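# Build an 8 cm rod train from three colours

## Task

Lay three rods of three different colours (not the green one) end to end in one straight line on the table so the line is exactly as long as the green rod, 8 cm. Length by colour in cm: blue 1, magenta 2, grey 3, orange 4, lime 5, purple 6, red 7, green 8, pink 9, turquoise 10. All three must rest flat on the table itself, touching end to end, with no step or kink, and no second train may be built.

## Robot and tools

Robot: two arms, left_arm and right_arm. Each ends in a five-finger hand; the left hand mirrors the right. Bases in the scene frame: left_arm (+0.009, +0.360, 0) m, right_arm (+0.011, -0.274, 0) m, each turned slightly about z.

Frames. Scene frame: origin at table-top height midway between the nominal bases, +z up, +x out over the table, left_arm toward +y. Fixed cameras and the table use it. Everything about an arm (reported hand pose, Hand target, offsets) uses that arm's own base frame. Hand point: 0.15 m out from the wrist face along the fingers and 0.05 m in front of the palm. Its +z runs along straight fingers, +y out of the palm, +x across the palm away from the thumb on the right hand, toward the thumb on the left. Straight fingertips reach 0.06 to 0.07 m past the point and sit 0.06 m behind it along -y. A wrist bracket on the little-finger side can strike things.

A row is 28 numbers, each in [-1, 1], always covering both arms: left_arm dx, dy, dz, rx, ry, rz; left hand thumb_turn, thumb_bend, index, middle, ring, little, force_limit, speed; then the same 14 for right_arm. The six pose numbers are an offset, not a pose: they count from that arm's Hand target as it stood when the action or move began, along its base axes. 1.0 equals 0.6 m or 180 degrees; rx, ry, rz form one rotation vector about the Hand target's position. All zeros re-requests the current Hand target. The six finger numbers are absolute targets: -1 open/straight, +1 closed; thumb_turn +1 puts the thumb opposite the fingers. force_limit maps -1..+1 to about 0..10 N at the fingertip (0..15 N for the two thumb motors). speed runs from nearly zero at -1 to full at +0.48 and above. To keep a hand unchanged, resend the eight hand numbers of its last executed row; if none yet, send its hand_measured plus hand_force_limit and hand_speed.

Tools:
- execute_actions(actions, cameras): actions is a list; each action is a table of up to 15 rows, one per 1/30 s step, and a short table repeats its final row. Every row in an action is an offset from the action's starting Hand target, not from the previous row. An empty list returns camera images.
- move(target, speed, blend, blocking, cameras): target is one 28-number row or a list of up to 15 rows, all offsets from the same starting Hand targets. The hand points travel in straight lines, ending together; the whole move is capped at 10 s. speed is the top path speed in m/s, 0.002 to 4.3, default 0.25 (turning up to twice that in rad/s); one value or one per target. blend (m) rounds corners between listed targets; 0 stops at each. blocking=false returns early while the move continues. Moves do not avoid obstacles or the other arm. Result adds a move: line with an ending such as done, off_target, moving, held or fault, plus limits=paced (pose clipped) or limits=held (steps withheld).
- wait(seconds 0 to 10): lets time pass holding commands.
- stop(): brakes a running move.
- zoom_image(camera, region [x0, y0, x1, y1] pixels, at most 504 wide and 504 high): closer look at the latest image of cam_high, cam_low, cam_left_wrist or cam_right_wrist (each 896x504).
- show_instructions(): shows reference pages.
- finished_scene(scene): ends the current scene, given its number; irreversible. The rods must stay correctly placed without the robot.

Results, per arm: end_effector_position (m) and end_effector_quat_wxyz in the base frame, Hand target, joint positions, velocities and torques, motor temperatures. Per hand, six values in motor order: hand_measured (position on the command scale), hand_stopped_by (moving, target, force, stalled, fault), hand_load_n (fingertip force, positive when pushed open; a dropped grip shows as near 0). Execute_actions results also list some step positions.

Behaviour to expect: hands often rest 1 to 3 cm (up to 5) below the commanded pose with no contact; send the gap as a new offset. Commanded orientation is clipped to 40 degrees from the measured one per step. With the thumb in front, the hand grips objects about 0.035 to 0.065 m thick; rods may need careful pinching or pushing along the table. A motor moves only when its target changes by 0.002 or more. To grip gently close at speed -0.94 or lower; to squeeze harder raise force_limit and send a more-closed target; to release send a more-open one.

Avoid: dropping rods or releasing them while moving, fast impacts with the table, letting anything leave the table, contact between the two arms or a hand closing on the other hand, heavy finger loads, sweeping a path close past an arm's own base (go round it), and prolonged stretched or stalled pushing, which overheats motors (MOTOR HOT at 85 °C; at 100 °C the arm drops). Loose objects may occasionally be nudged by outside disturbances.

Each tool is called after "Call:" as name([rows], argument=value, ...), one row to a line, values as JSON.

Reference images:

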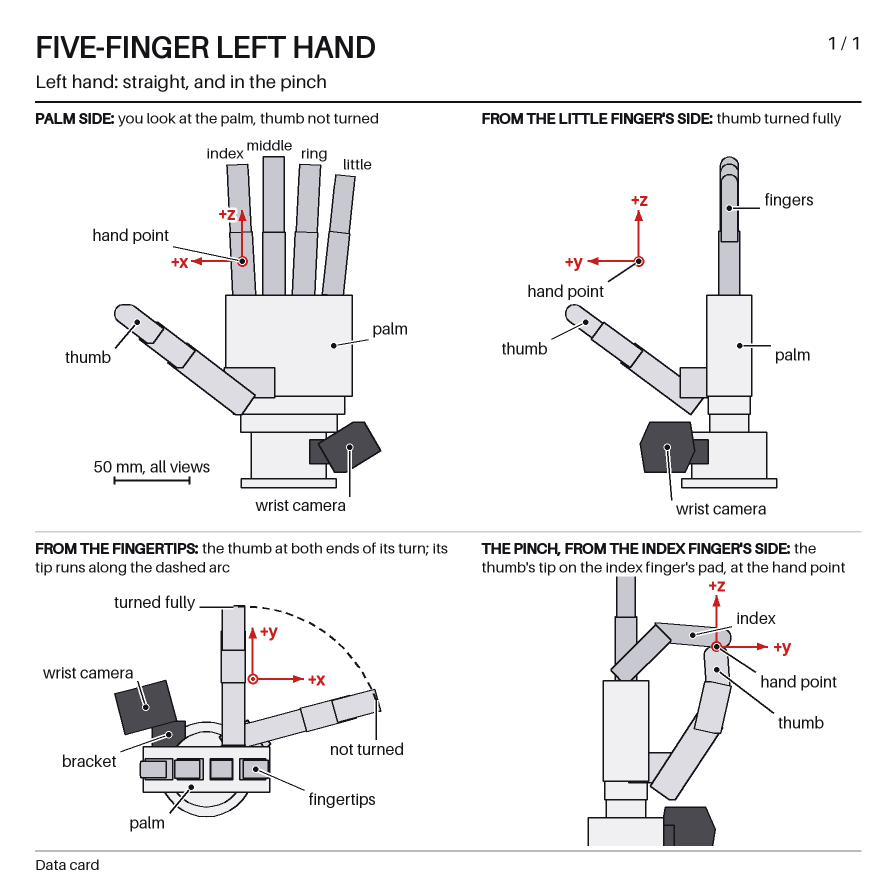

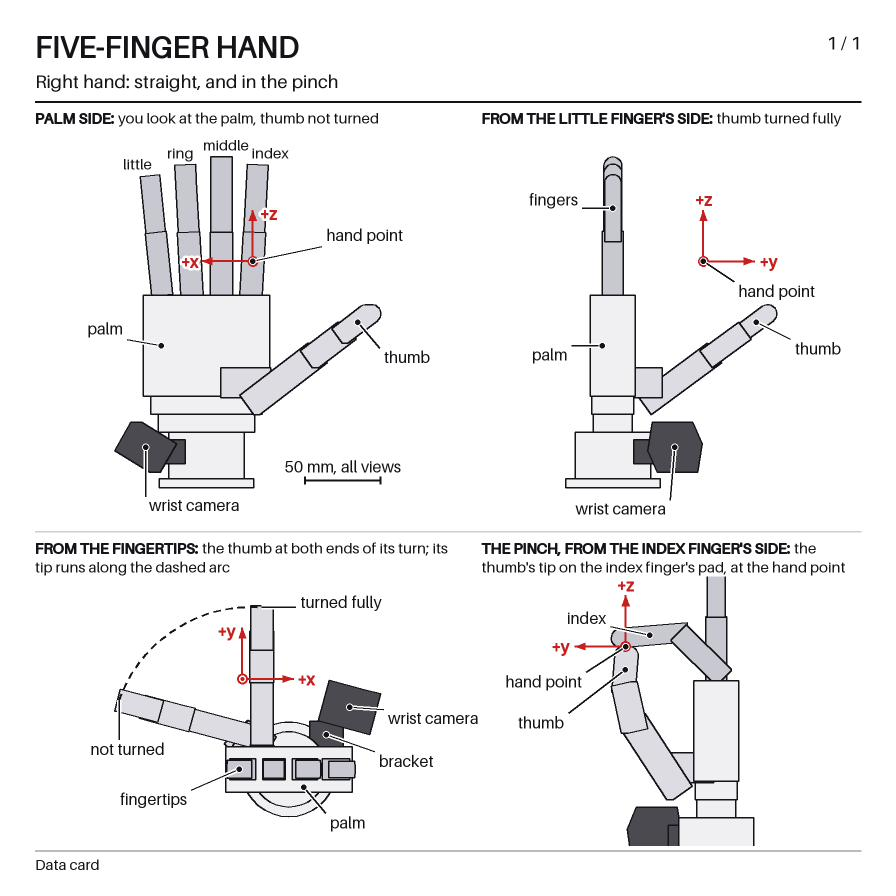

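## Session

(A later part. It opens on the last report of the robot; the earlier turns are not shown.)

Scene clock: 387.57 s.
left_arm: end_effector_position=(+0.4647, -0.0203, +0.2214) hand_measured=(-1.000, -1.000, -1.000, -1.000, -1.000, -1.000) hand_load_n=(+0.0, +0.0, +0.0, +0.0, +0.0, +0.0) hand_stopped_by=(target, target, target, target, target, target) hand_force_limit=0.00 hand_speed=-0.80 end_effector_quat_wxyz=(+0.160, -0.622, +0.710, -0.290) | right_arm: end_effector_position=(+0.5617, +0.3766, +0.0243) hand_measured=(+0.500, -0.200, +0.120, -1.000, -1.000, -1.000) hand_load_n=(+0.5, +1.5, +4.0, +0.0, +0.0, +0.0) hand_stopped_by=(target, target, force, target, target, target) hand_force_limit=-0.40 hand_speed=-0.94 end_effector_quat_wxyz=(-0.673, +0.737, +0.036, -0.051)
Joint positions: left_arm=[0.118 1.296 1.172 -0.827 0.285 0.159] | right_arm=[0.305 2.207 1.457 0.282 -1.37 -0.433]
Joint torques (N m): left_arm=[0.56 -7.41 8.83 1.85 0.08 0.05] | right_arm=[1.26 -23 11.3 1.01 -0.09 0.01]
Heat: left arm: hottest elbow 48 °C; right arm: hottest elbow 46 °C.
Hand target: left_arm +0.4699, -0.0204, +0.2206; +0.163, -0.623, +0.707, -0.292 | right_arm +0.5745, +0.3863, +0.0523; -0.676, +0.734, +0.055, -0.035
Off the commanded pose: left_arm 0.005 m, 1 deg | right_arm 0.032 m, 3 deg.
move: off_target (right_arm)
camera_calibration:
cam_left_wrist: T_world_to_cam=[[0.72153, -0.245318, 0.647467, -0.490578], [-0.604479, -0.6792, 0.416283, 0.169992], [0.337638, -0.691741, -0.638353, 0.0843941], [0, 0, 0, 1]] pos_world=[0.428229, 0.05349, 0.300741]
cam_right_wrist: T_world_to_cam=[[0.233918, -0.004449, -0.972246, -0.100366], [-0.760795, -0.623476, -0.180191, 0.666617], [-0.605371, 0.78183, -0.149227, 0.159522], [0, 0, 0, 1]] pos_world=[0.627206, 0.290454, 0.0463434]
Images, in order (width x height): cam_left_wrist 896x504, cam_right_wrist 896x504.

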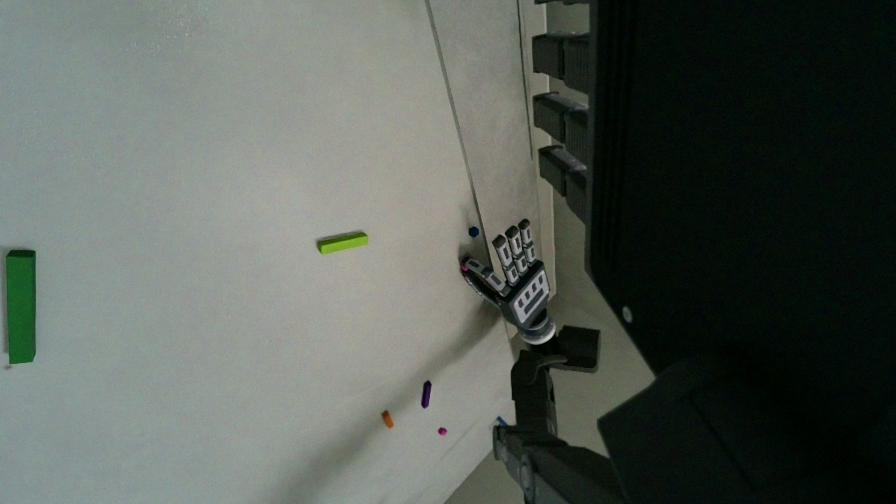

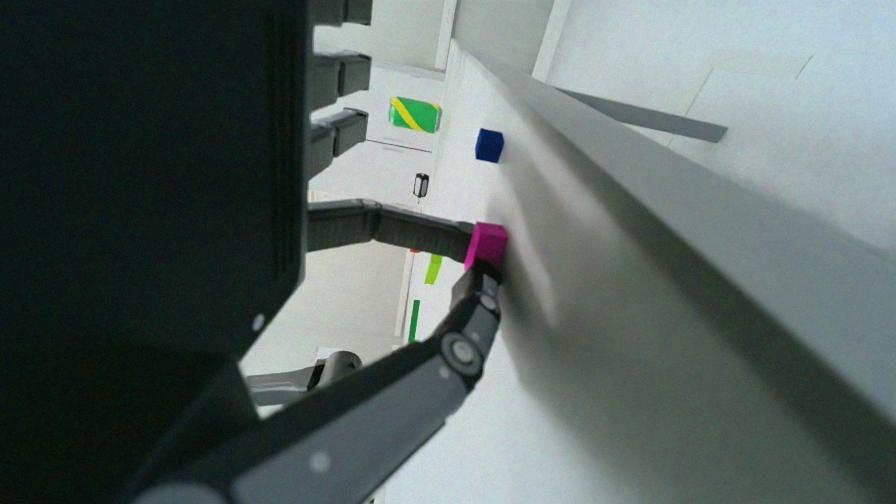

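Call:
move(target=[0, 0, 0, 0, 0, 0, -1, -1, -1, -1, -1, -1, 0.0, -0.8, 0.0, 0.0, 0.05, 0, 0, 0.0, 0.5, -0.2, 0.45, -1, -1, -1, -0.4, -0.94], cameras=["cam_right_wrist", "cam_left_wrist"], speed=0.05)

Call:
zoom_image(camera="cam_right_wrist", region=[380, 120, 600, 300])

Call:
zoom_image(camera="cam_left_wrist", region=[420, 200, 560, 320])

Scene clock: 391.03 s.
left_arm: end_effector_position=(+0.4647, -0.0203, +0.2214) hand_measured=(-1.000, -1.000, -1.000, -1.000, -1.000, -1.000) hand_load_n=(+0.0, +0.0, +0.0, +0.0, +0.0, +0.0) hand_stopped_by=(target, target, target, target, target, target) hand_force_limit=0.00 hand_speed=-0.80 end_effector_quat_wxyz=(+0.160, -0.622, +0.710, -0.290) | right_arm: end_effector_position=(+0.5600, +0.3761, +0.0507) hand_measured=(+0.500, -0.200, +0.120, -1.000, -1.000, -1.000) hand_load_n=(+0.5, +2.5, +3.5, +0.0, -0.5, +0.0) hand_stopped_by=(target, target, force, target, target, target) hand_force_limit=-0.40 hand_speed=-0.94 end_effector_quat_wxyz=(-0.672, +0.738, +0.033, -0.055)
Joint positions: left_arm=[0.118 1.296 1.172 -0.827 0.285 0.159] | right_arm=[0.305 2.159 1.457 0.224 -1.369 -0.433]
Joint torques (N m): left_arm=[0.44 -7.36 8.92 1.83 0.1 0.06] | right_arm=[1.14 -23.24 12.29 1.1 -0.11 0.02]
Heat: left arm: hottest elbow 48 °C; right arm: hottest shoulder 46 °C.
Hand target: left_arm +0.4699, -0.0204, +0.2206; +0.163, -0.623, +0.707, -0.292 | right_arm +0.5745, +0.3863, +0.0822; -0.676, +0.734, +0.055, -0.035
Off the commanded pose: left_arm 0.005 m, 1 deg | right_arm 0.036 m, 3 deg.
move: off_target (right_arm)
camera_calibration:
cam_left_wrist: T_world_to_cam=[[0.72153, -0.245318, 0.647467, -0.490578], [-0.604479, -0.6792, 0.416283, 0.169992], [0.337638, -0.691741, -0.638353, 0.0843941], [0, 0, 0, 1]] pos_world=[0.428229, 0.05349, 0.300741]
cam_right_wrist: T_world_to_cam=[[0.225155, -0.00746525, -0.974294, -0.0682176], [-0.762609, -0.623723, -0.171456, 0.670439], [-0.60641, 0.78161, -0.146127, 0.163381], [0, 0, 0, 1]] pos_world=[0.625718, 0.289959, 0.0723611]
Images, in order (width x height): cam_left_wrist 896x504, cam_right_wrist 896x504.

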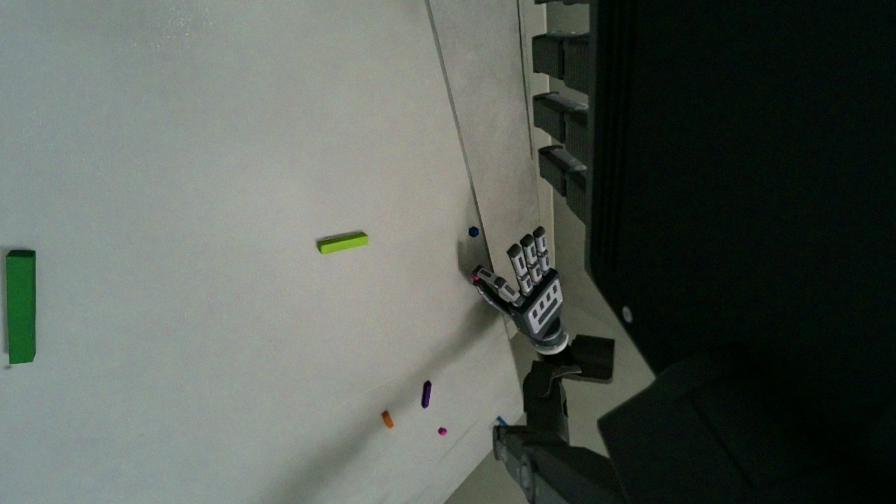

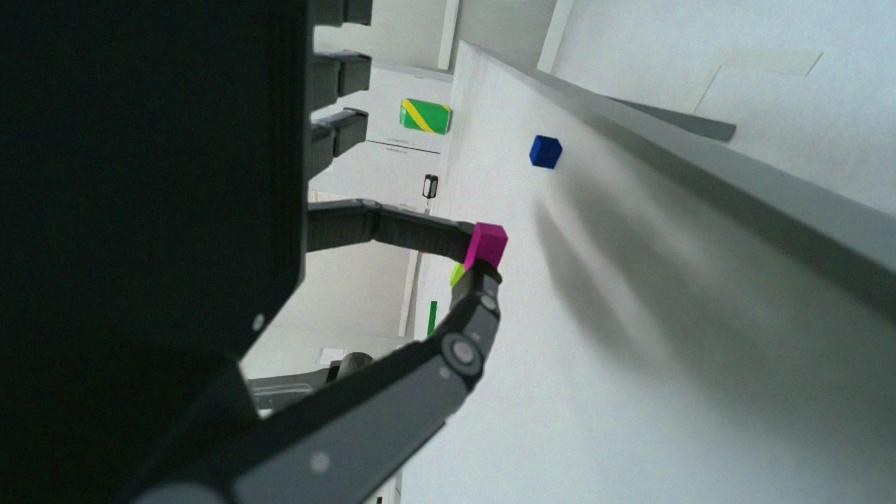

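Scaled by 2.291 from the camera's 896x504 image, which has a finer 1280x720 frame.

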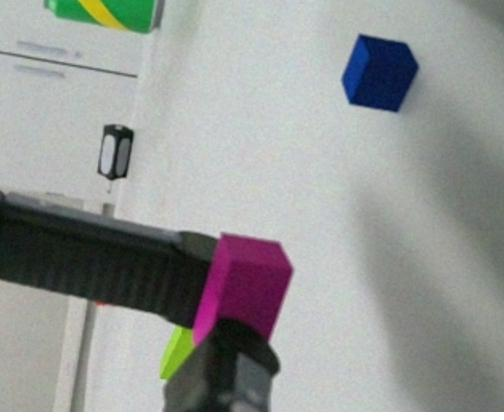

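Scaled by 3.600 from the camera's 896x504 image, which has a finer 1280x720 frame.

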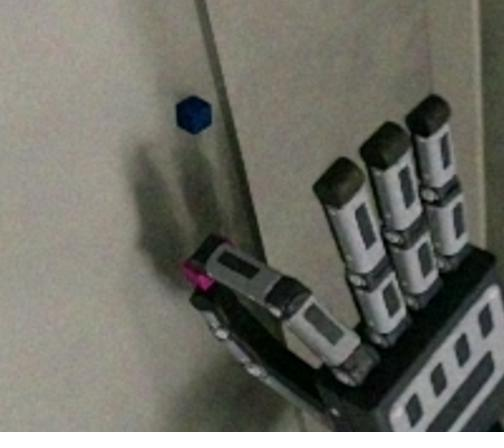

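Call:
move(target=[-0.033, 0.133, 0.1, 0, 0, 0, -1, -1, -1, -1, -1, -1, 0.0, -0.8, -0.174, 0.206, 0.038, 0, 0, -0.178, 0.5, -0.2, 0.45, -1, -1, -1, -0.4, -0.94], cameras=["cam_right_wrist", "cam_left_wrist", "cam_high"], speed=0.12)

Call:
zoom_image(camera="cam_left_wrist", region=[260, 200, 460, 360])

Scene clock: 402.67 s.
left_arm: end_effector_position=(+0.4419, +0.0540, +0.2611) hand_measured=(-1.000, -1.000, -1.000, -1.000, -1.000, -1.000) hand_load_n=(+0.0, +0.0, +0.0, +0.0, +0.0, +0.0) hand_stopped_by=(target, target, target, target, target, target) hand_force_limit=0.00 hand_speed=-0.80 end_effector_quat_wxyz=(+0.148, -0.630, +0.707, -0.285) | right_arm: end_effector_position=(+0.4692, +0.5070, +0.0836) hand_measured=(+0.500, -0.200, +0.120, -1.000, -1.000, -1.000) hand_load_n=(+0.5, +2.5, +3.5, -0.5, +0.0, +0.0) hand_stopped_by=(target, target, force, target, target, target) hand_force_limit=-0.40 hand_speed=-0.94 end_effector_quat_wxyz=(-0.646, +0.733, -0.156, +0.145)
Joint positions: left_arm=[0.312 1.296 1.286 -1.022 0.391 0.318] | right_arm=[0.662 1.899 1.04 0.721 -0.475 -0.074]
Joint torques (N m): left_arm=[1.08 -8.06 12.33 0.64 0.5 0.25] | right_arm=[0.85 -18.73 7.65 2.71 0.26 0.09]
Heat: left arm: hottest elbow 48 °C; right arm: hottest elbow 47 °C.
Hand target: left_arm +0.4501, +0.0595, +0.2806; +0.163, -0.623, +0.707, -0.292 | right_arm +0.4701, +0.5099, +0.1051; -0.660, +0.720, -0.150, +0.153
Off the commanded pose: left_arm 0.022 m, 2 deg | right_arm 0.022 m, 2 deg.
move: off_target (left_arm, right_arm)
camera_calibration:
cam_left_wrist: T_world_to_cam=[[0.740377, -0.230293, 0.631512, -0.486615], [-0.586849, -0.67959, 0.440188, 0.176217], [0.327797, -0.696508, -0.6383, 0.173441], [0, 0, 0, 1]] pos_world=[0.406838, 0.128494, 0.340442]
cam_right_wrist: T_world_to_cam=[[0.216685, -0.169808, -0.96136, 0.0704342], [-0.970806, -0.141251, -0.193864, 0.54345], [-0.102873, 0.975302, -0.195458, -0.319611], [0, 0, 0, 1]] pos_world=[0.479443, 0.40044, 0.110598]
Images, in order (width x height): cam_high 896x504, cam_left_wrist 896x504, cam_right_wrist 896x504.

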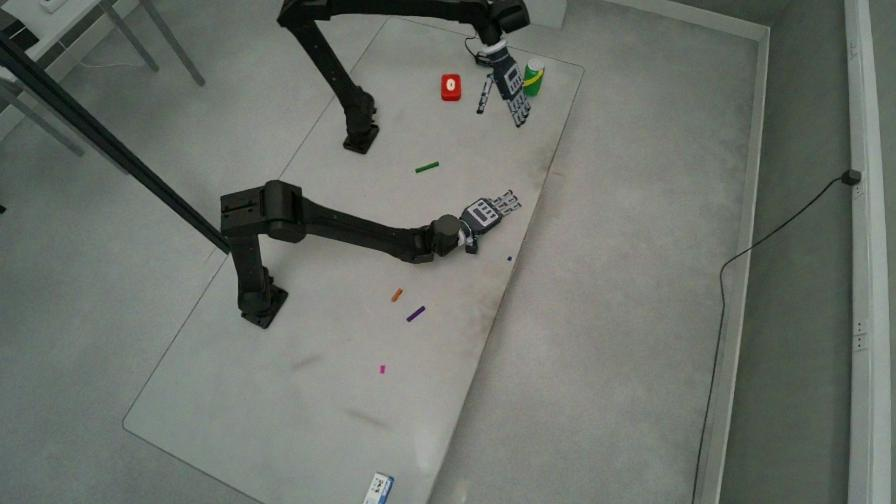

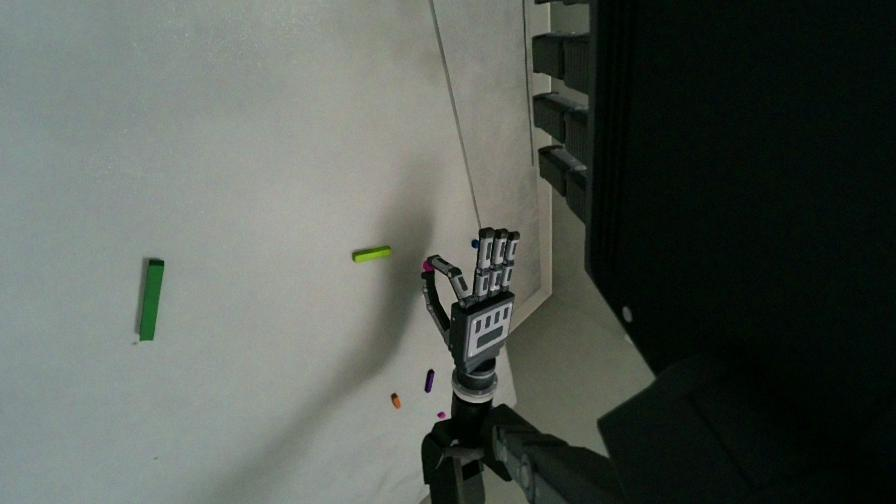

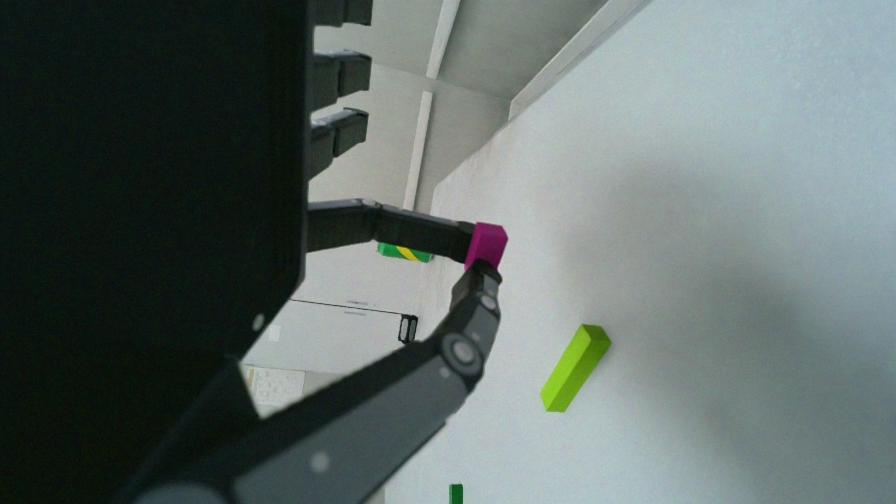

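Scaled by 2.520 from the camera's 896x504 image, which has a finer 1280x720 frame.

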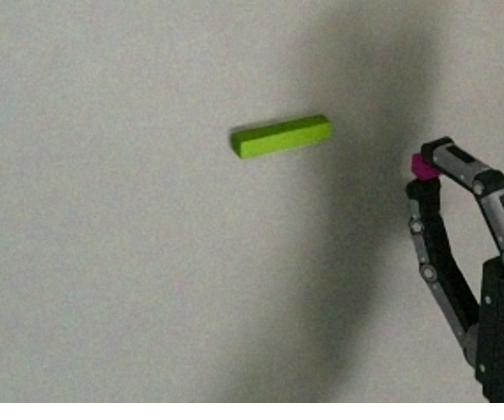

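Call:
zoom_image(camera="cam_right_wrist", region=[440, 200, 640, 420])

Scaled by 2.291 from the camera's 896x504 image, which has a finer 1280x720 frame.

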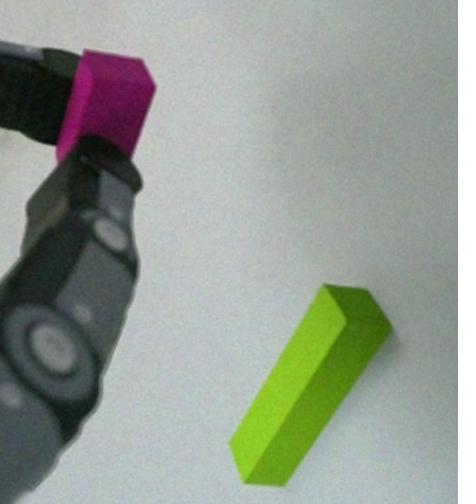

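Call:
move(target=[0, 0, 0, 0, 0, 0, -1, -1, -1, -1, -1, -1, 0.0, -0.8, -0.017, 0.03, -0.10, 0, 0, 0.018, 0.5, -0.2, 0.45, -1, -1, -1, -0.4, -0.94], cameras=["cam_right_wrist", "cam_left_wrist"], speed=0.08)

Call:
zoom_image(camera="cam_right_wrist", region=[380, 180, 600, 400])

Call:
zoom_image(camera="cam_left_wrist", region=[320, 200, 480, 320])

Scene clock: 424.63 s.
left_arm: end_effector_position=(+0.4419, +0.0541, +0.2610) hand_measured=(-1.000, -1.000, -1.000, -1.000, -1.000, -1.000) hand_load_n=(-0.5, +0.0, +0.0, +0.0, +0.0, +0.0) hand_stopped_by=(target, target, target, target, target, target) hand_force_limit=0.00 hand_speed=-0.80 end_effector_quat_wxyz=(+0.148, -0.629, +0.707, -0.285) | right_arm: end_effector_position=(+0.4593, +0.5180, +0.0388) hand_measured=(+0.500, -0.200, +0.120, -1.000, -1.000, -1.000) hand_load_n=(+0.5, +2.5, +3.5, +0.0, +0.0, +0.0) hand_stopped_by=(target, target, force, target, target, target) hand_force_limit=-0.40 hand_speed=-0.94 end_effector_quat_wxyz=(-0.654, +0.731, -0.138, +0.133)
Joint positions: left_arm=[0.312 1.296 1.286 -1.022 0.391 0.319] | right_arm=[0.677 2.01 1.04 0.846 -0.502 -0.074]
Joint torques (N m): left_arm=[1.08 -8.06 12.34 0.64 0.52 0.24] | right_arm=[1.38 -16.67 8.4 2.7 -0.04 0.05]
Motor temperatures (°C): left_arm=[32 38 48 27 27 27] | right_arm=[30 47 47 32 29 28]
Heat: left arm: hottest elbow 48 °C; right arm: hottest shoulder 47 °C.
Hand target: left_arm +0.4501, +0.0595, +0.2806; +0.163, -0.623, +0.707, -0.292 | right_arm +0.4599, +0.5279, +0.0451; -0.664, +0.724, -0.130, +0.134
Off the commanded pose: left_arm 0.022 m, 2 deg | right_arm 0.012 m, 2 deg.
move: off_target (left_arm, right_arm)
camera_calibration:
cam_left_wrist: T_world_to_cam=[[0.740105, -0.231007, 0.631569, -0.486434], [-0.587353, -0.679417, 0.439783, 0.176538], [0.327506, -0.69644, -0.638523, 0.173627], [0, 0, 0, 1]] pos_world=[0.406838, 0.128494, 0.340443]
cam_right_wrist: T_world_to_cam=[[0.232263, -0.149, -0.961173, 0.0134163], [-0.962213, -0.179598, -0.204673, 0.543068], [-0.142128, 0.972391, -0.185083, -0.32092], [0, 0, 0, 1]] pos_world=[0.473819, 0.411592, 0.0646502]
Images, in order (width x height): cam_left_wrist 896x504, cam_right_wrist 896x504.

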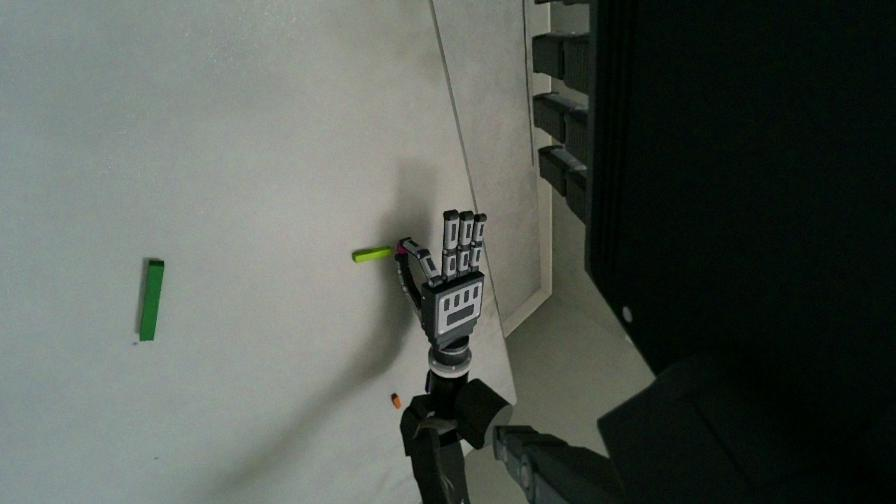

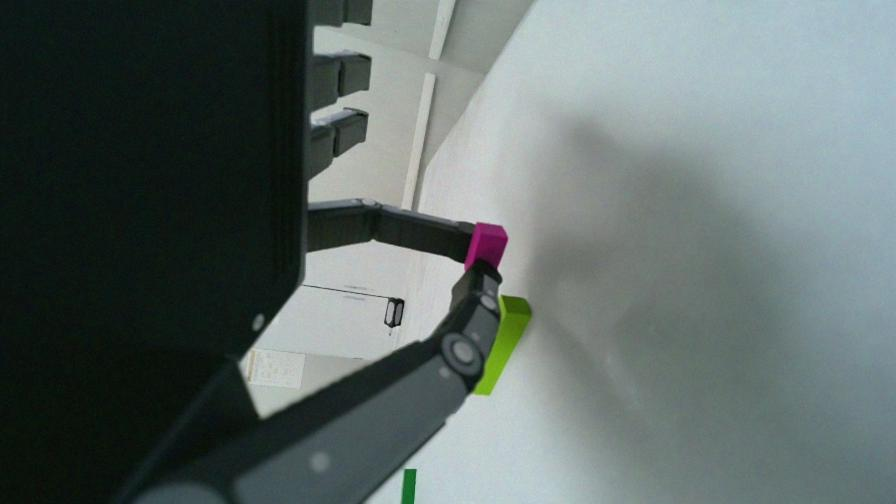

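Scaled by 2.291 from the camera's 896x504 image, which has a finer 1280x720 frame.

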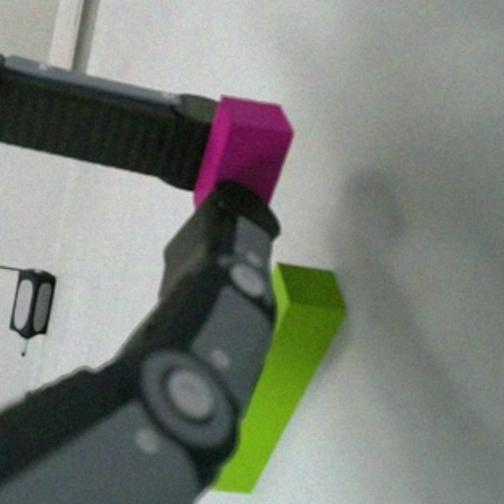

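Scaled by 3.150 from the camera's 896x504 image, which has a finer 1280x720 frame.

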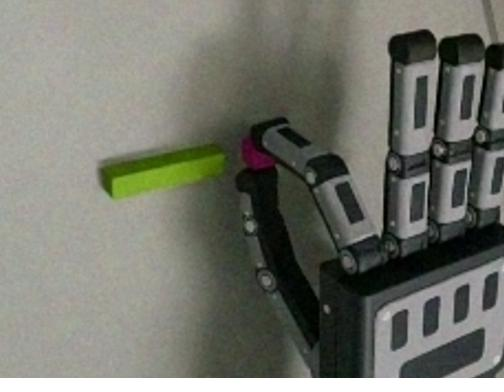

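Call:
move(target=[0, 0, 0, 0, 0, 0, -1, -1, -1, -1, -1, -1, 0.0, -0.8, -0.006, -0.022, -0.018, 0, 0, 0.0, 0.5, -0.2, 0.45, -1, -1, -1, -0.4, -0.94], cameras=["cam_right_wrist", "cam_left_wrist"], speed=0.08)

Call:
zoom_image(camera="cam_right_wrist", region=[380, 180, 600, 400])

Call:
zoom_image(camera="cam_left_wrist", region=[320, 200, 480, 320])

Scene clock: 445.63 s.
left_arm: end_effector_position=(+0.4419, +0.0541, +0.2610) hand_measured=(-1.000, -1.000, -1.000, -1.000, -1.000, -1.000) hand_load_n=(+0.0, +0.0, +0.0, +0.0, +0.5, +0.0) hand_stopped_by=(target, target, target, target, target, target) hand_force_limit=0.00 hand_speed=-0.80 end_effector_quat_wxyz=(+0.148, -0.629, +0.707, -0.285) | right_arm: end_effector_position=(+0.4541, +0.5167, +0.0405) hand_measured=(+0.500, -0.200, +0.120, -1.000, -1.000, -1.000) hand_load_n=(+0.5, +2.5, +3.5, +0.0, +0.0, +0.0) hand_stopped_by=(target, target, force, target, target, target) hand_force_limit=-0.40 hand_speed=-0.94 end_effector_quat_wxyz=(-0.662, +0.726, -0.128, +0.134)
Joint positions: left_arm=[0.312 1.296 1.286 -1.022 0.391 0.319] | right_arm=[0.677 2.01 1.023 0.887 -0.517 -0.074]
Joint torques (N m): left_arm=[1.14 -7.71 12.25 0.64 0.52 0.26] | right_arm=[0.26 -15.62 6.72 2.7 -0.02 0.03]
Heat: left arm: hottest elbow 49 °C; right arm: hottest shoulder 47 °C.
Hand target: left_arm +0.4501, +0.0595, +0.2806; +0.163, -0.623, +0.707, -0.292 | right_arm +0.4564, +0.5147, +0.0341; -0.664, +0.724, -0.130, +0.134
Off the commanded pose: left_arm 0.022 m, 2 deg | right_arm 0.007 m, 0 deg.
move: off_target (left_arm)
camera_calibration:
cam_left_wrist: T_world_to_cam=[[0.740105, -0.231007, 0.631569, -0.486434], [-0.587353, -0.679417, 0.439783, 0.176538], [0.327506, -0.69644, -0.638523, 0.173627], [0, 0, 0, 1]] pos_world=[0.406838, 0.128494, 0.340443]
cam_right_wrist: T_world_to_cam=[[0.250999, -0.130185, -0.959193, -0.00222802], [-0.955819, -0.189958, -0.224334, 0.541338], [-0.153002, 0.973123, -0.172112, -0.316014], [0, 0, 0, 1]] pos_world=[0.469629, 0.410062, 0.0649134]
Images, in order (width x height): cam_left_wrist 896x504, cam_right_wrist 896x504.

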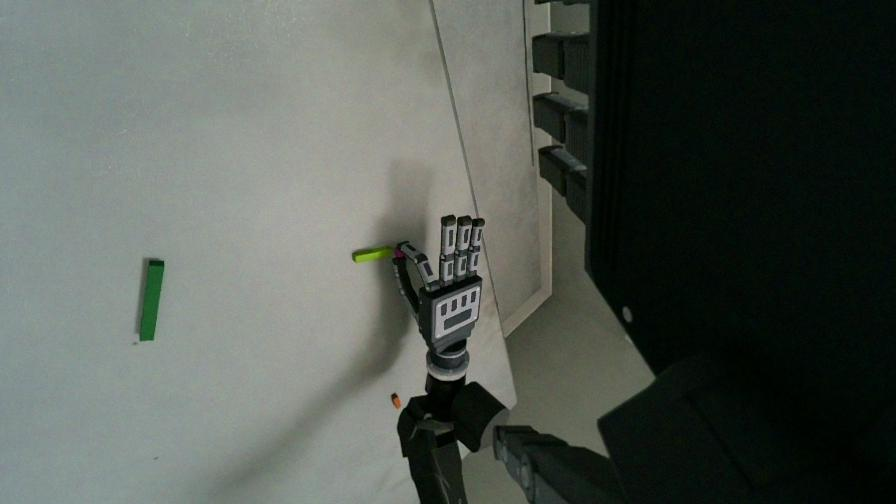

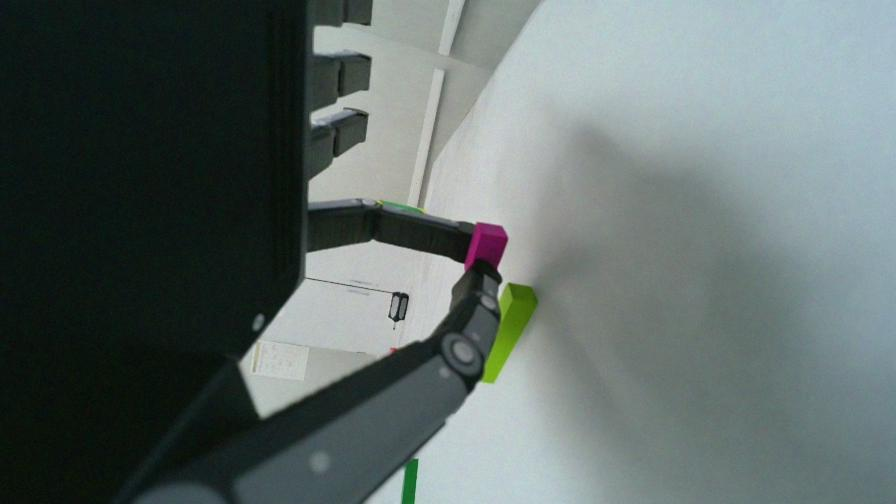

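Scaled by 2.291 from the camera's 896x504 image, which has a finer 1280x720 frame.

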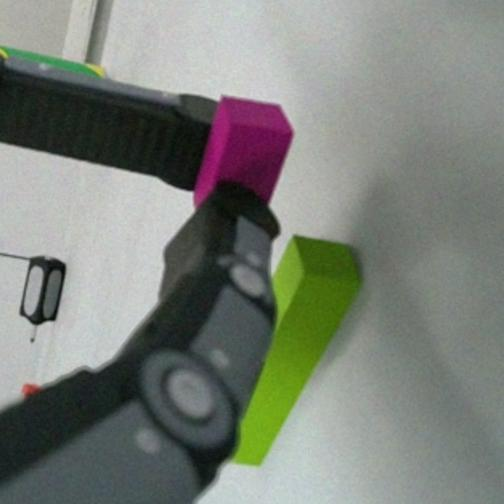

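Scaled by 3.150 from the camera's 896x504 image, which has a finer 1280x720 frame.

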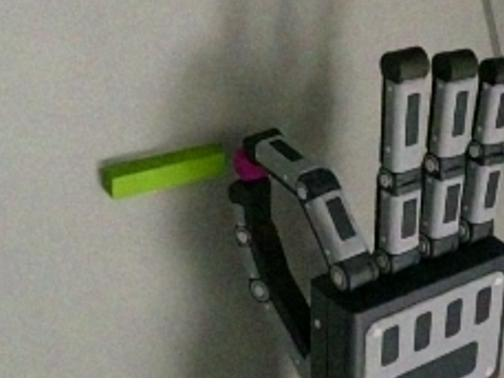

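Call:
move(target=[0, 0, 0, 0, 0, 0, -1, -1, -1, -1, -1, -1, 0.0, -0.8, 0.011, -0.023, 0.0, 0, 0, 0.0, 0.5, -0.2, 0.45, -1, -1, -1, -0.4, -0.94], cameras=["cam_right_wrist", "cam_left_wrist"], speed=0.08)

Call:
zoom_image(camera="cam_right_wrist", region=[380, 180, 600, 400])

Call:
zoom_image(camera="cam_left_wrist", region=[320, 200, 480, 320])

Scene clock: 454.60 s.
left_arm: end_effector_position=(+0.4419, +0.0541, +0.2610) hand_measured=(-1.000, -1.000, -1.000, -1.000, -1.000, -1.000) hand_load_n=(+0.0, +0.0, +0.0, +0.0, +0.0, +0.0) hand_stopped_by=(target, target, target, target, target, target) hand_force_limit=0.00 hand_speed=-0.80 end_effector_quat_wxyz=(+0.148, -0.629, +0.707, -0.285) | right_arm: end_effector_position=(+0.4594, +0.5041, +0.0378) hand_measured=(+0.500, -0.200, +0.120, -1.000, -1.000, -1.000) hand_load_n=(+0.5, +2.5, +3.5, +0.0, +0.0, +0.0) hand_stopped_by=(target, target, force, target, target, target) hand_force_limit=-0.40 hand_speed=-0.94 end_effector_quat_wxyz=(-0.662, +0.727, -0.130, +0.131)
Joint positions: left_arm=[0.312 1.296 1.286 -1.022 0.391 0.319] | right_arm=[0.651 2.01 1.014 0.89 -0.545 -0.074]
Joint torques (N m): left_arm=[1.08 -7.82 12.33 0.61 0.51 0.24] | right_arm=[0.09 -16.09 6.53 2.71 -0.02 -0.01]
Heat: left arm: hottest elbow 49 °C; right arm: hottest shoulder 47 °C.
Hand target: left_arm +0.4501, +0.0595, +0.2806; +0.163, -0.623, +0.707, -0.292 | right_arm +0.4628, +0.5010, +0.0342; -0.664, +0.724, -0.130, +0.134
Off the commanded pose: left_arm 0.022 m, 2 deg | right_arm 0.006 m, 0 deg.
move: off_target (left_arm)
camera_calibration:
cam_left_wrist: T_world_to_cam=[[0.740105, -0.231007, 0.631569, -0.486434], [-0.587353, -0.679417, 0.439783, 0.176538], [0.327506, -0.69644, -0.638523, 0.173627], [0, 0, 0, 1]] pos_world=[0.406838, 0.128494, 0.340443]
cam_right_wrist: T_world_to_cam=[[0.245536, -0.130599, -0.96055, -0.0049319], [-0.956731, -0.192241, -0.218422, 0.544796], [-0.156131, 0.972619, -0.17215, -0.301734], [0, 0, 0, 1]] pos_world=[0.475325, 0.39756, 0.0623148]
Images, in order (width x height): cam_left_wrist 896x504, cam_right_wrist 896x504.

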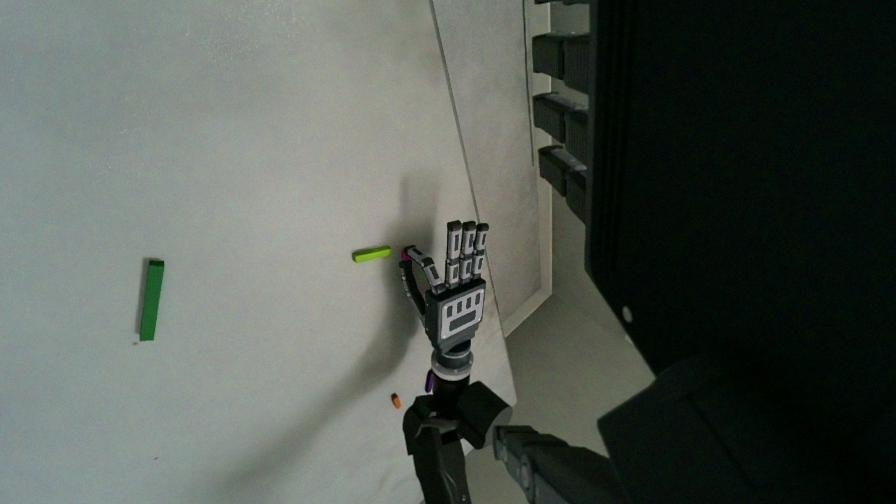

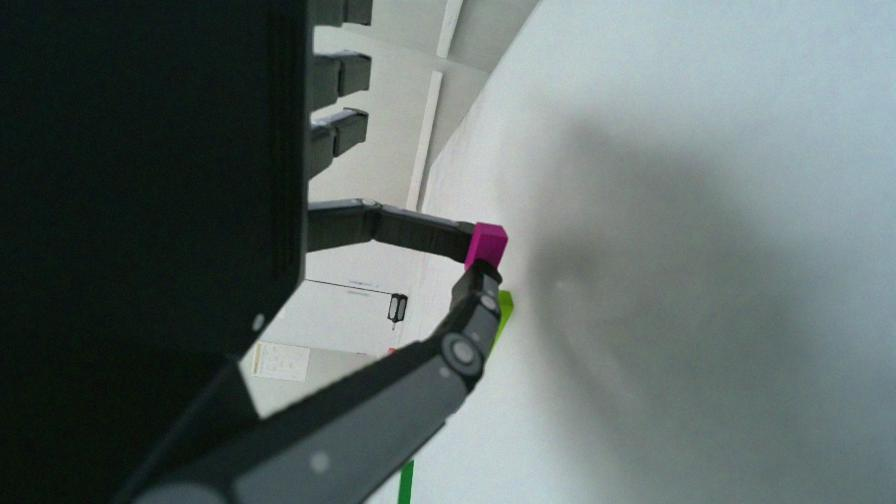

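Scaled by 2.291 from the camera's 896x504 image, which has a finer 1280x720 frame.

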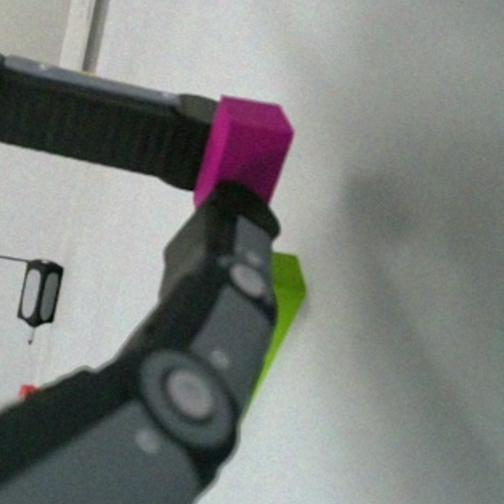

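Scaled by 3.150 from the camera's 896x504 image, which has a finer 1280x720 frame.

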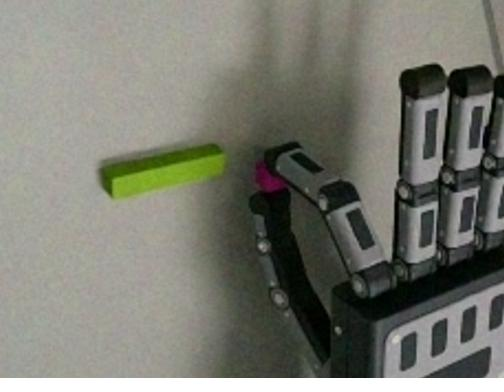

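Call:
move(target=[0, 0, 0, 0, 0, 0, -1, -1, -1, -1, -1, -1, 0.0, -0.8, 0.0, 0.006, -0.027, 0, 0, 0.0, 0.5, -0.2, 0.45, -1, -1, -1, -0.4, -0.94], cameras=["cam_right_wrist", "cam_left_wrist"], speed=0.05)

Call:
zoom_image(camera="cam_right_wrist", region=[380, 180, 600, 400])

Call:
zoom_image(camera="cam_left_wrist", region=[320, 200, 480, 320])

Scene clock: 459.93 s.
left_arm: end_effector_position=(+0.4419, +0.0541, +0.2610) hand_measured=(-1.000, -1.000, -1.000, -1.000, -1.000, -1.000) hand_load_n=(+0.0, +0.0, +0.0, +0.0, +0.0, +0.0) hand_stopped_by=(target, target, target, target, target, target) hand_force_limit=0.00 hand_speed=-0.80 end_effector_quat_wxyz=(+0.148, -0.629, +0.707, -0.285) | right_arm: end_effector_position=(+0.4590, +0.5039, +0.0228) hand_measured=(+0.500, -0.200, +0.120, -1.000, -1.000, -1.000) hand_load_n=(+0.5, +1.5, +4.0, +0.0, +0.0, +0.0) hand_stopped_by=(target, target, force, target, target, target) hand_force_limit=-0.40 hand_speed=-0.94 end_effector_quat_wxyz=(-0.662, +0.727, -0.130, +0.131)
Joint positions: left_arm=[0.312 1.296 1.286 -1.022 0.391 0.319] | right_arm=[0.651 2.046 1.014 0.927 -0.545 -0.073]
Joint torques (N m): left_arm=[1.14 -7.77 12.34 0.64 0.5 0.24] | right_arm=[0.44 -15.68 7.06 2.61 0.19 -0.01]
Heat: left arm: hottest elbow 49 °C; right arm: hottest shoulder 46 °C.
Hand target: left_arm +0.4501, +0.0595, +0.2806; +0.163, -0.623, +0.707, -0.292 | right_arm +0.4629, +0.5046, +0.0182; -0.664, +0.724, -0.129, +0.134
Off the commanded pose: left_arm 0.022 m, 2 deg | right_arm 0.006 m, 0 deg.
move: off_target (left_arm)
camera_calibration:
cam_left_wrist: T_world_to_cam=[[0.740105, -0.231007, 0.631569, -0.486434], [-0.587353, -0.679417, 0.439783, 0.176538], [0.327506, -0.69644, -0.638523, 0.173627], [0, 0, 0, 1]] pos_world=[0.406838, 0.128494, 0.340443]
cam_right_wrist: T_world_to_cam=[[0.245388, -0.129868, -0.960687, -0.0196705], [-0.956784, -0.191955, -0.218443, 0.540969], [-0.15604, 0.972773, -0.171359, -0.30436], [0, 0, 0, 1]] pos_world=[0.474925, 0.39736, 0.047119]
Images, in order (width x height): cam_left_wrist 896x504, cam_right_wrist 896x504.

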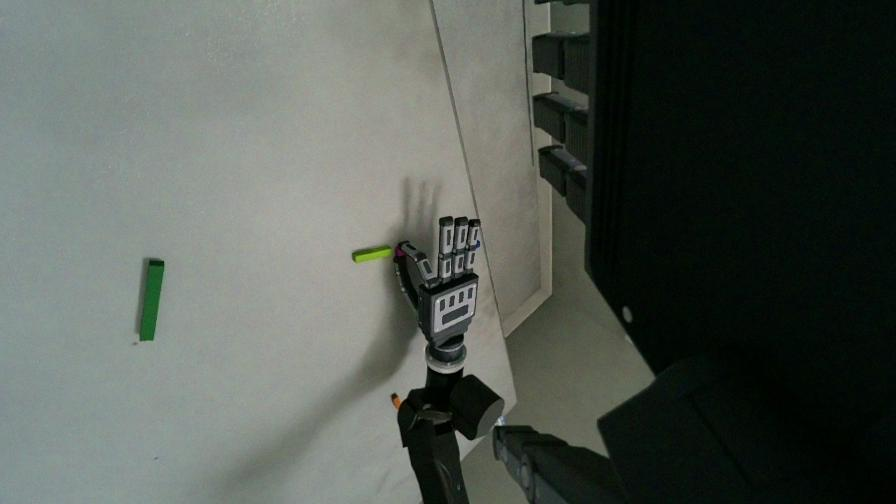

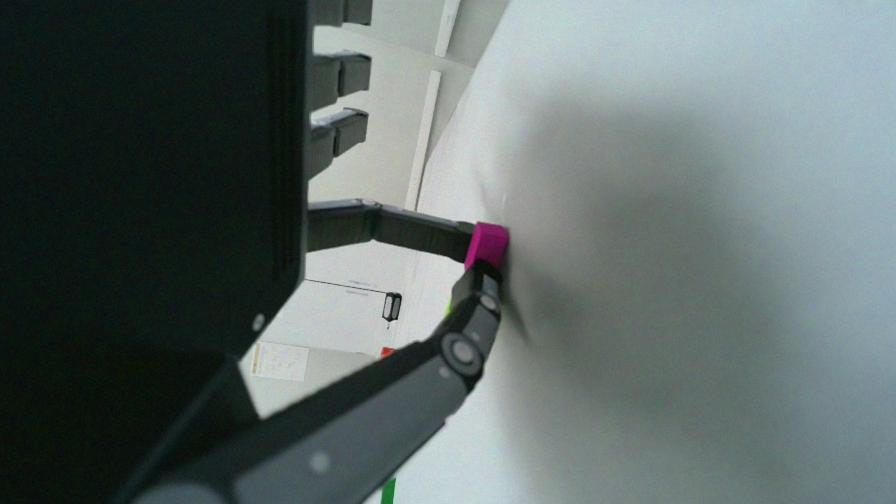

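Scaled by 2.291 from the camera's 896x504 image, which has a finer 1280x720 frame.

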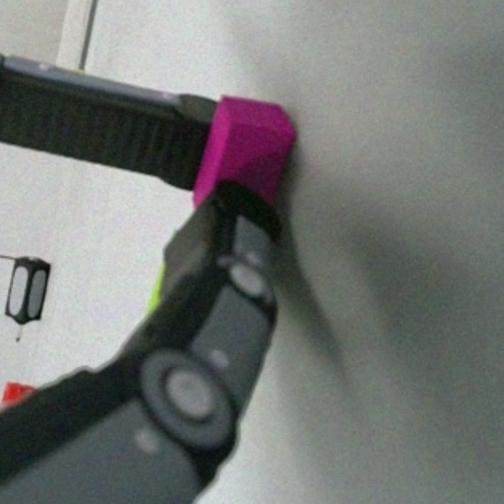

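Scaled by 3.150 from the camera's 896x504 image, which has a finer 1280x720 frame.

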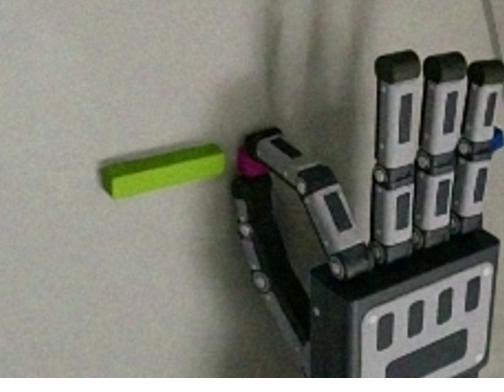

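Call:
move(target=[0, 0, 0, 0, 0, 0, -1, -1, -1, -1, -1, -1, 0.0, -0.8, -0.027, 0.018, -0.005, 0, 0, 0.0, 0.5, -0.2, 0.45, -1, -1, -1, -0.4, -0.94], cameras=["cam_right_wrist", "cam_left_wrist"], speed=0.04)

Call:
zoom_image(camera="cam_right_wrist", region=[380, 180, 600, 400])

Call:
zoom_image(camera="cam_left_wrist", region=[320, 200, 480, 320])

Scene clock: 468.67 s.
left_arm: end_effector_position=(+0.4419, +0.0541, +0.2610) hand_measured=(-1.000, -1.000, -1.000, -1.000, -1.000, -1.000) hand_load_n=(-0.5, +0.0, +0.0, +0.0, +0.0, +0.0) hand_stopped_by=(target, target, target, target, target, target) hand_force_limit=0.00 hand_speed=-0.80 end_effector_quat_wxyz=(+0.148, -0.629, +0.707, -0.285) | right_arm: end_effector_position=(+0.4508, +0.5128, +0.0229) hand_measured=(+0.500, -0.200, +0.120, -1.000, -1.000, -1.000) hand_load_n=(+0.5, +2.0, +3.5, +0.0, -0.5, -0.5) hand_stopped_by=(target, target, force, target, target, target) hand_force_limit=-0.40 hand_speed=-0.94 end_effector_quat_wxyz=(-0.663, +0.724, -0.129, +0.137)
Joint positions: left_arm=[0.312 1.296 1.286 -1.022 0.391 0.319] | right_arm=[0.676 2.046 1.006 0.944 -0.512 -0.073]
Joint torques (N m): left_arm=[1.08 -7.94 12.27 0.58 0.5 0.22] | right_arm=[1.08 -15.74 6.02 2.66 0.27 0.03]
Heat: left arm: hottest elbow 50 °C; right arm: hottest shoulder 45 °C.
Hand target: left_arm +0.4501, +0.0595, +0.2806; +0.163, -0.623, +0.707, -0.292 | right_arm +0.4466, +0.5153, +0.0150; -0.664, +0.724, -0.130, +0.134
Off the commanded pose: left_arm 0.022 m, 2 deg | right_arm 0.009 m, 0 deg.
move: off_target (left_arm)
camera_calibration:
cam_left_wrist: T_world_to_cam=[[0.740105, -0.231007, 0.631569, -0.486434], [-0.587353, -0.679417, 0.439783, 0.176538], [0.327506, -0.69644, -0.638523, 0.173627], [0, 0, 0, 1]] pos_world=[0.406838, 0.128494, 0.340443]
cam_right_wrist: T_world_to_cam=[[0.25357, -0.128622, -0.958727, -0.0206919], [-0.956051, -0.184151, -0.228157, 0.530812], [-0.147204, 0.974446, -0.169665, -0.319132], [0, 0, 0, 1]] pos_world=[0.465753, 0.406064, 0.0471252]
Images, in order (width x height): cam_left_wrist 896x504, cam_right_wrist 896x504.

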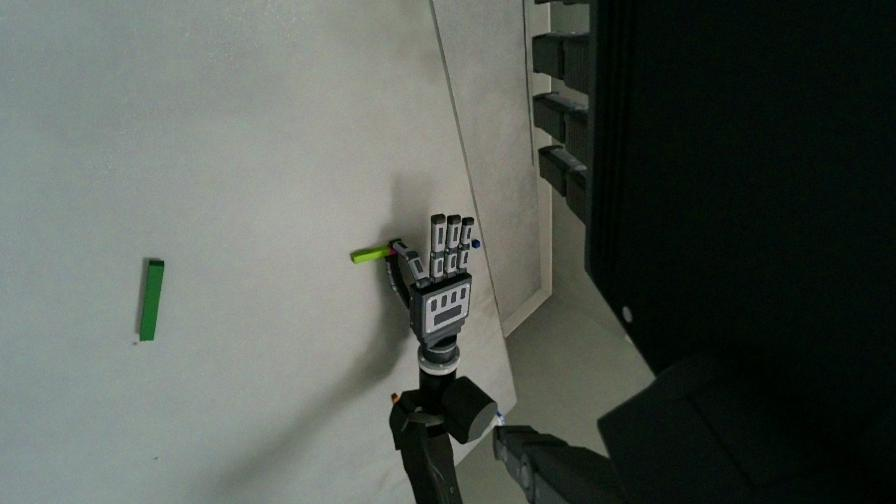

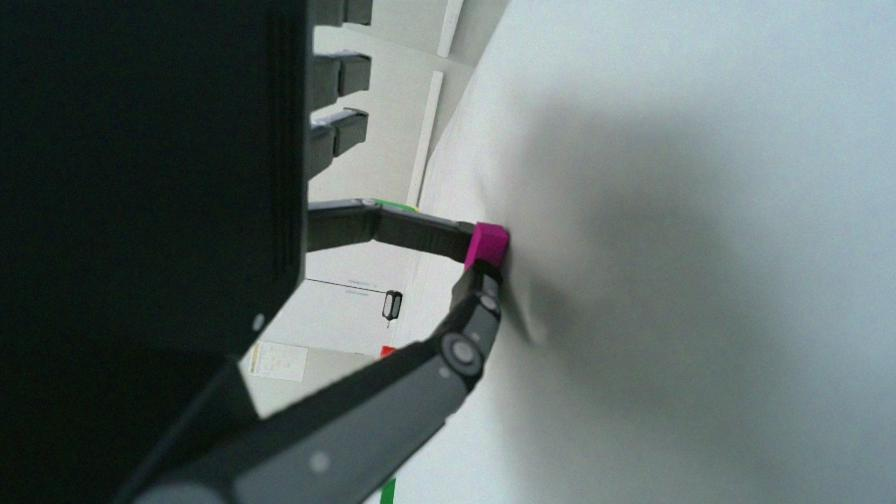

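Scaled by 2.291 from the camera's 896x504 image, which has a finer 1280x720 frame.

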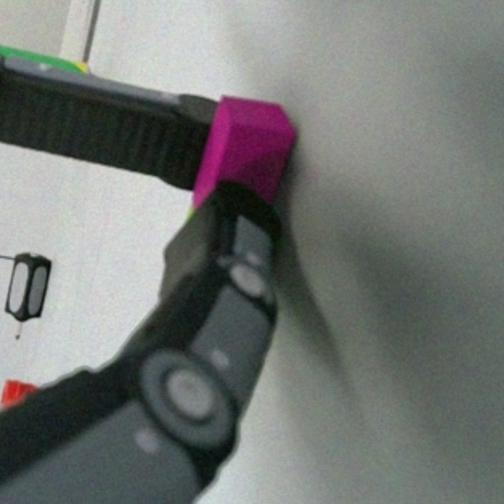

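Scaled by 3.150 from the camera's 896x504 image, which has a finer 1280x720 frame.

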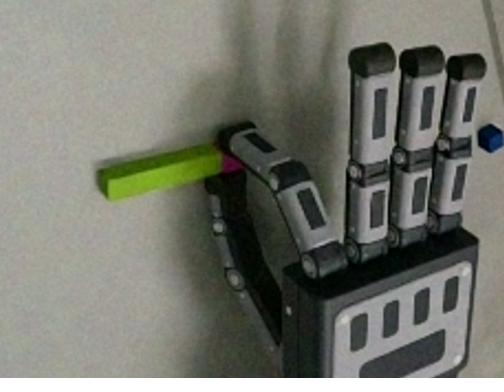

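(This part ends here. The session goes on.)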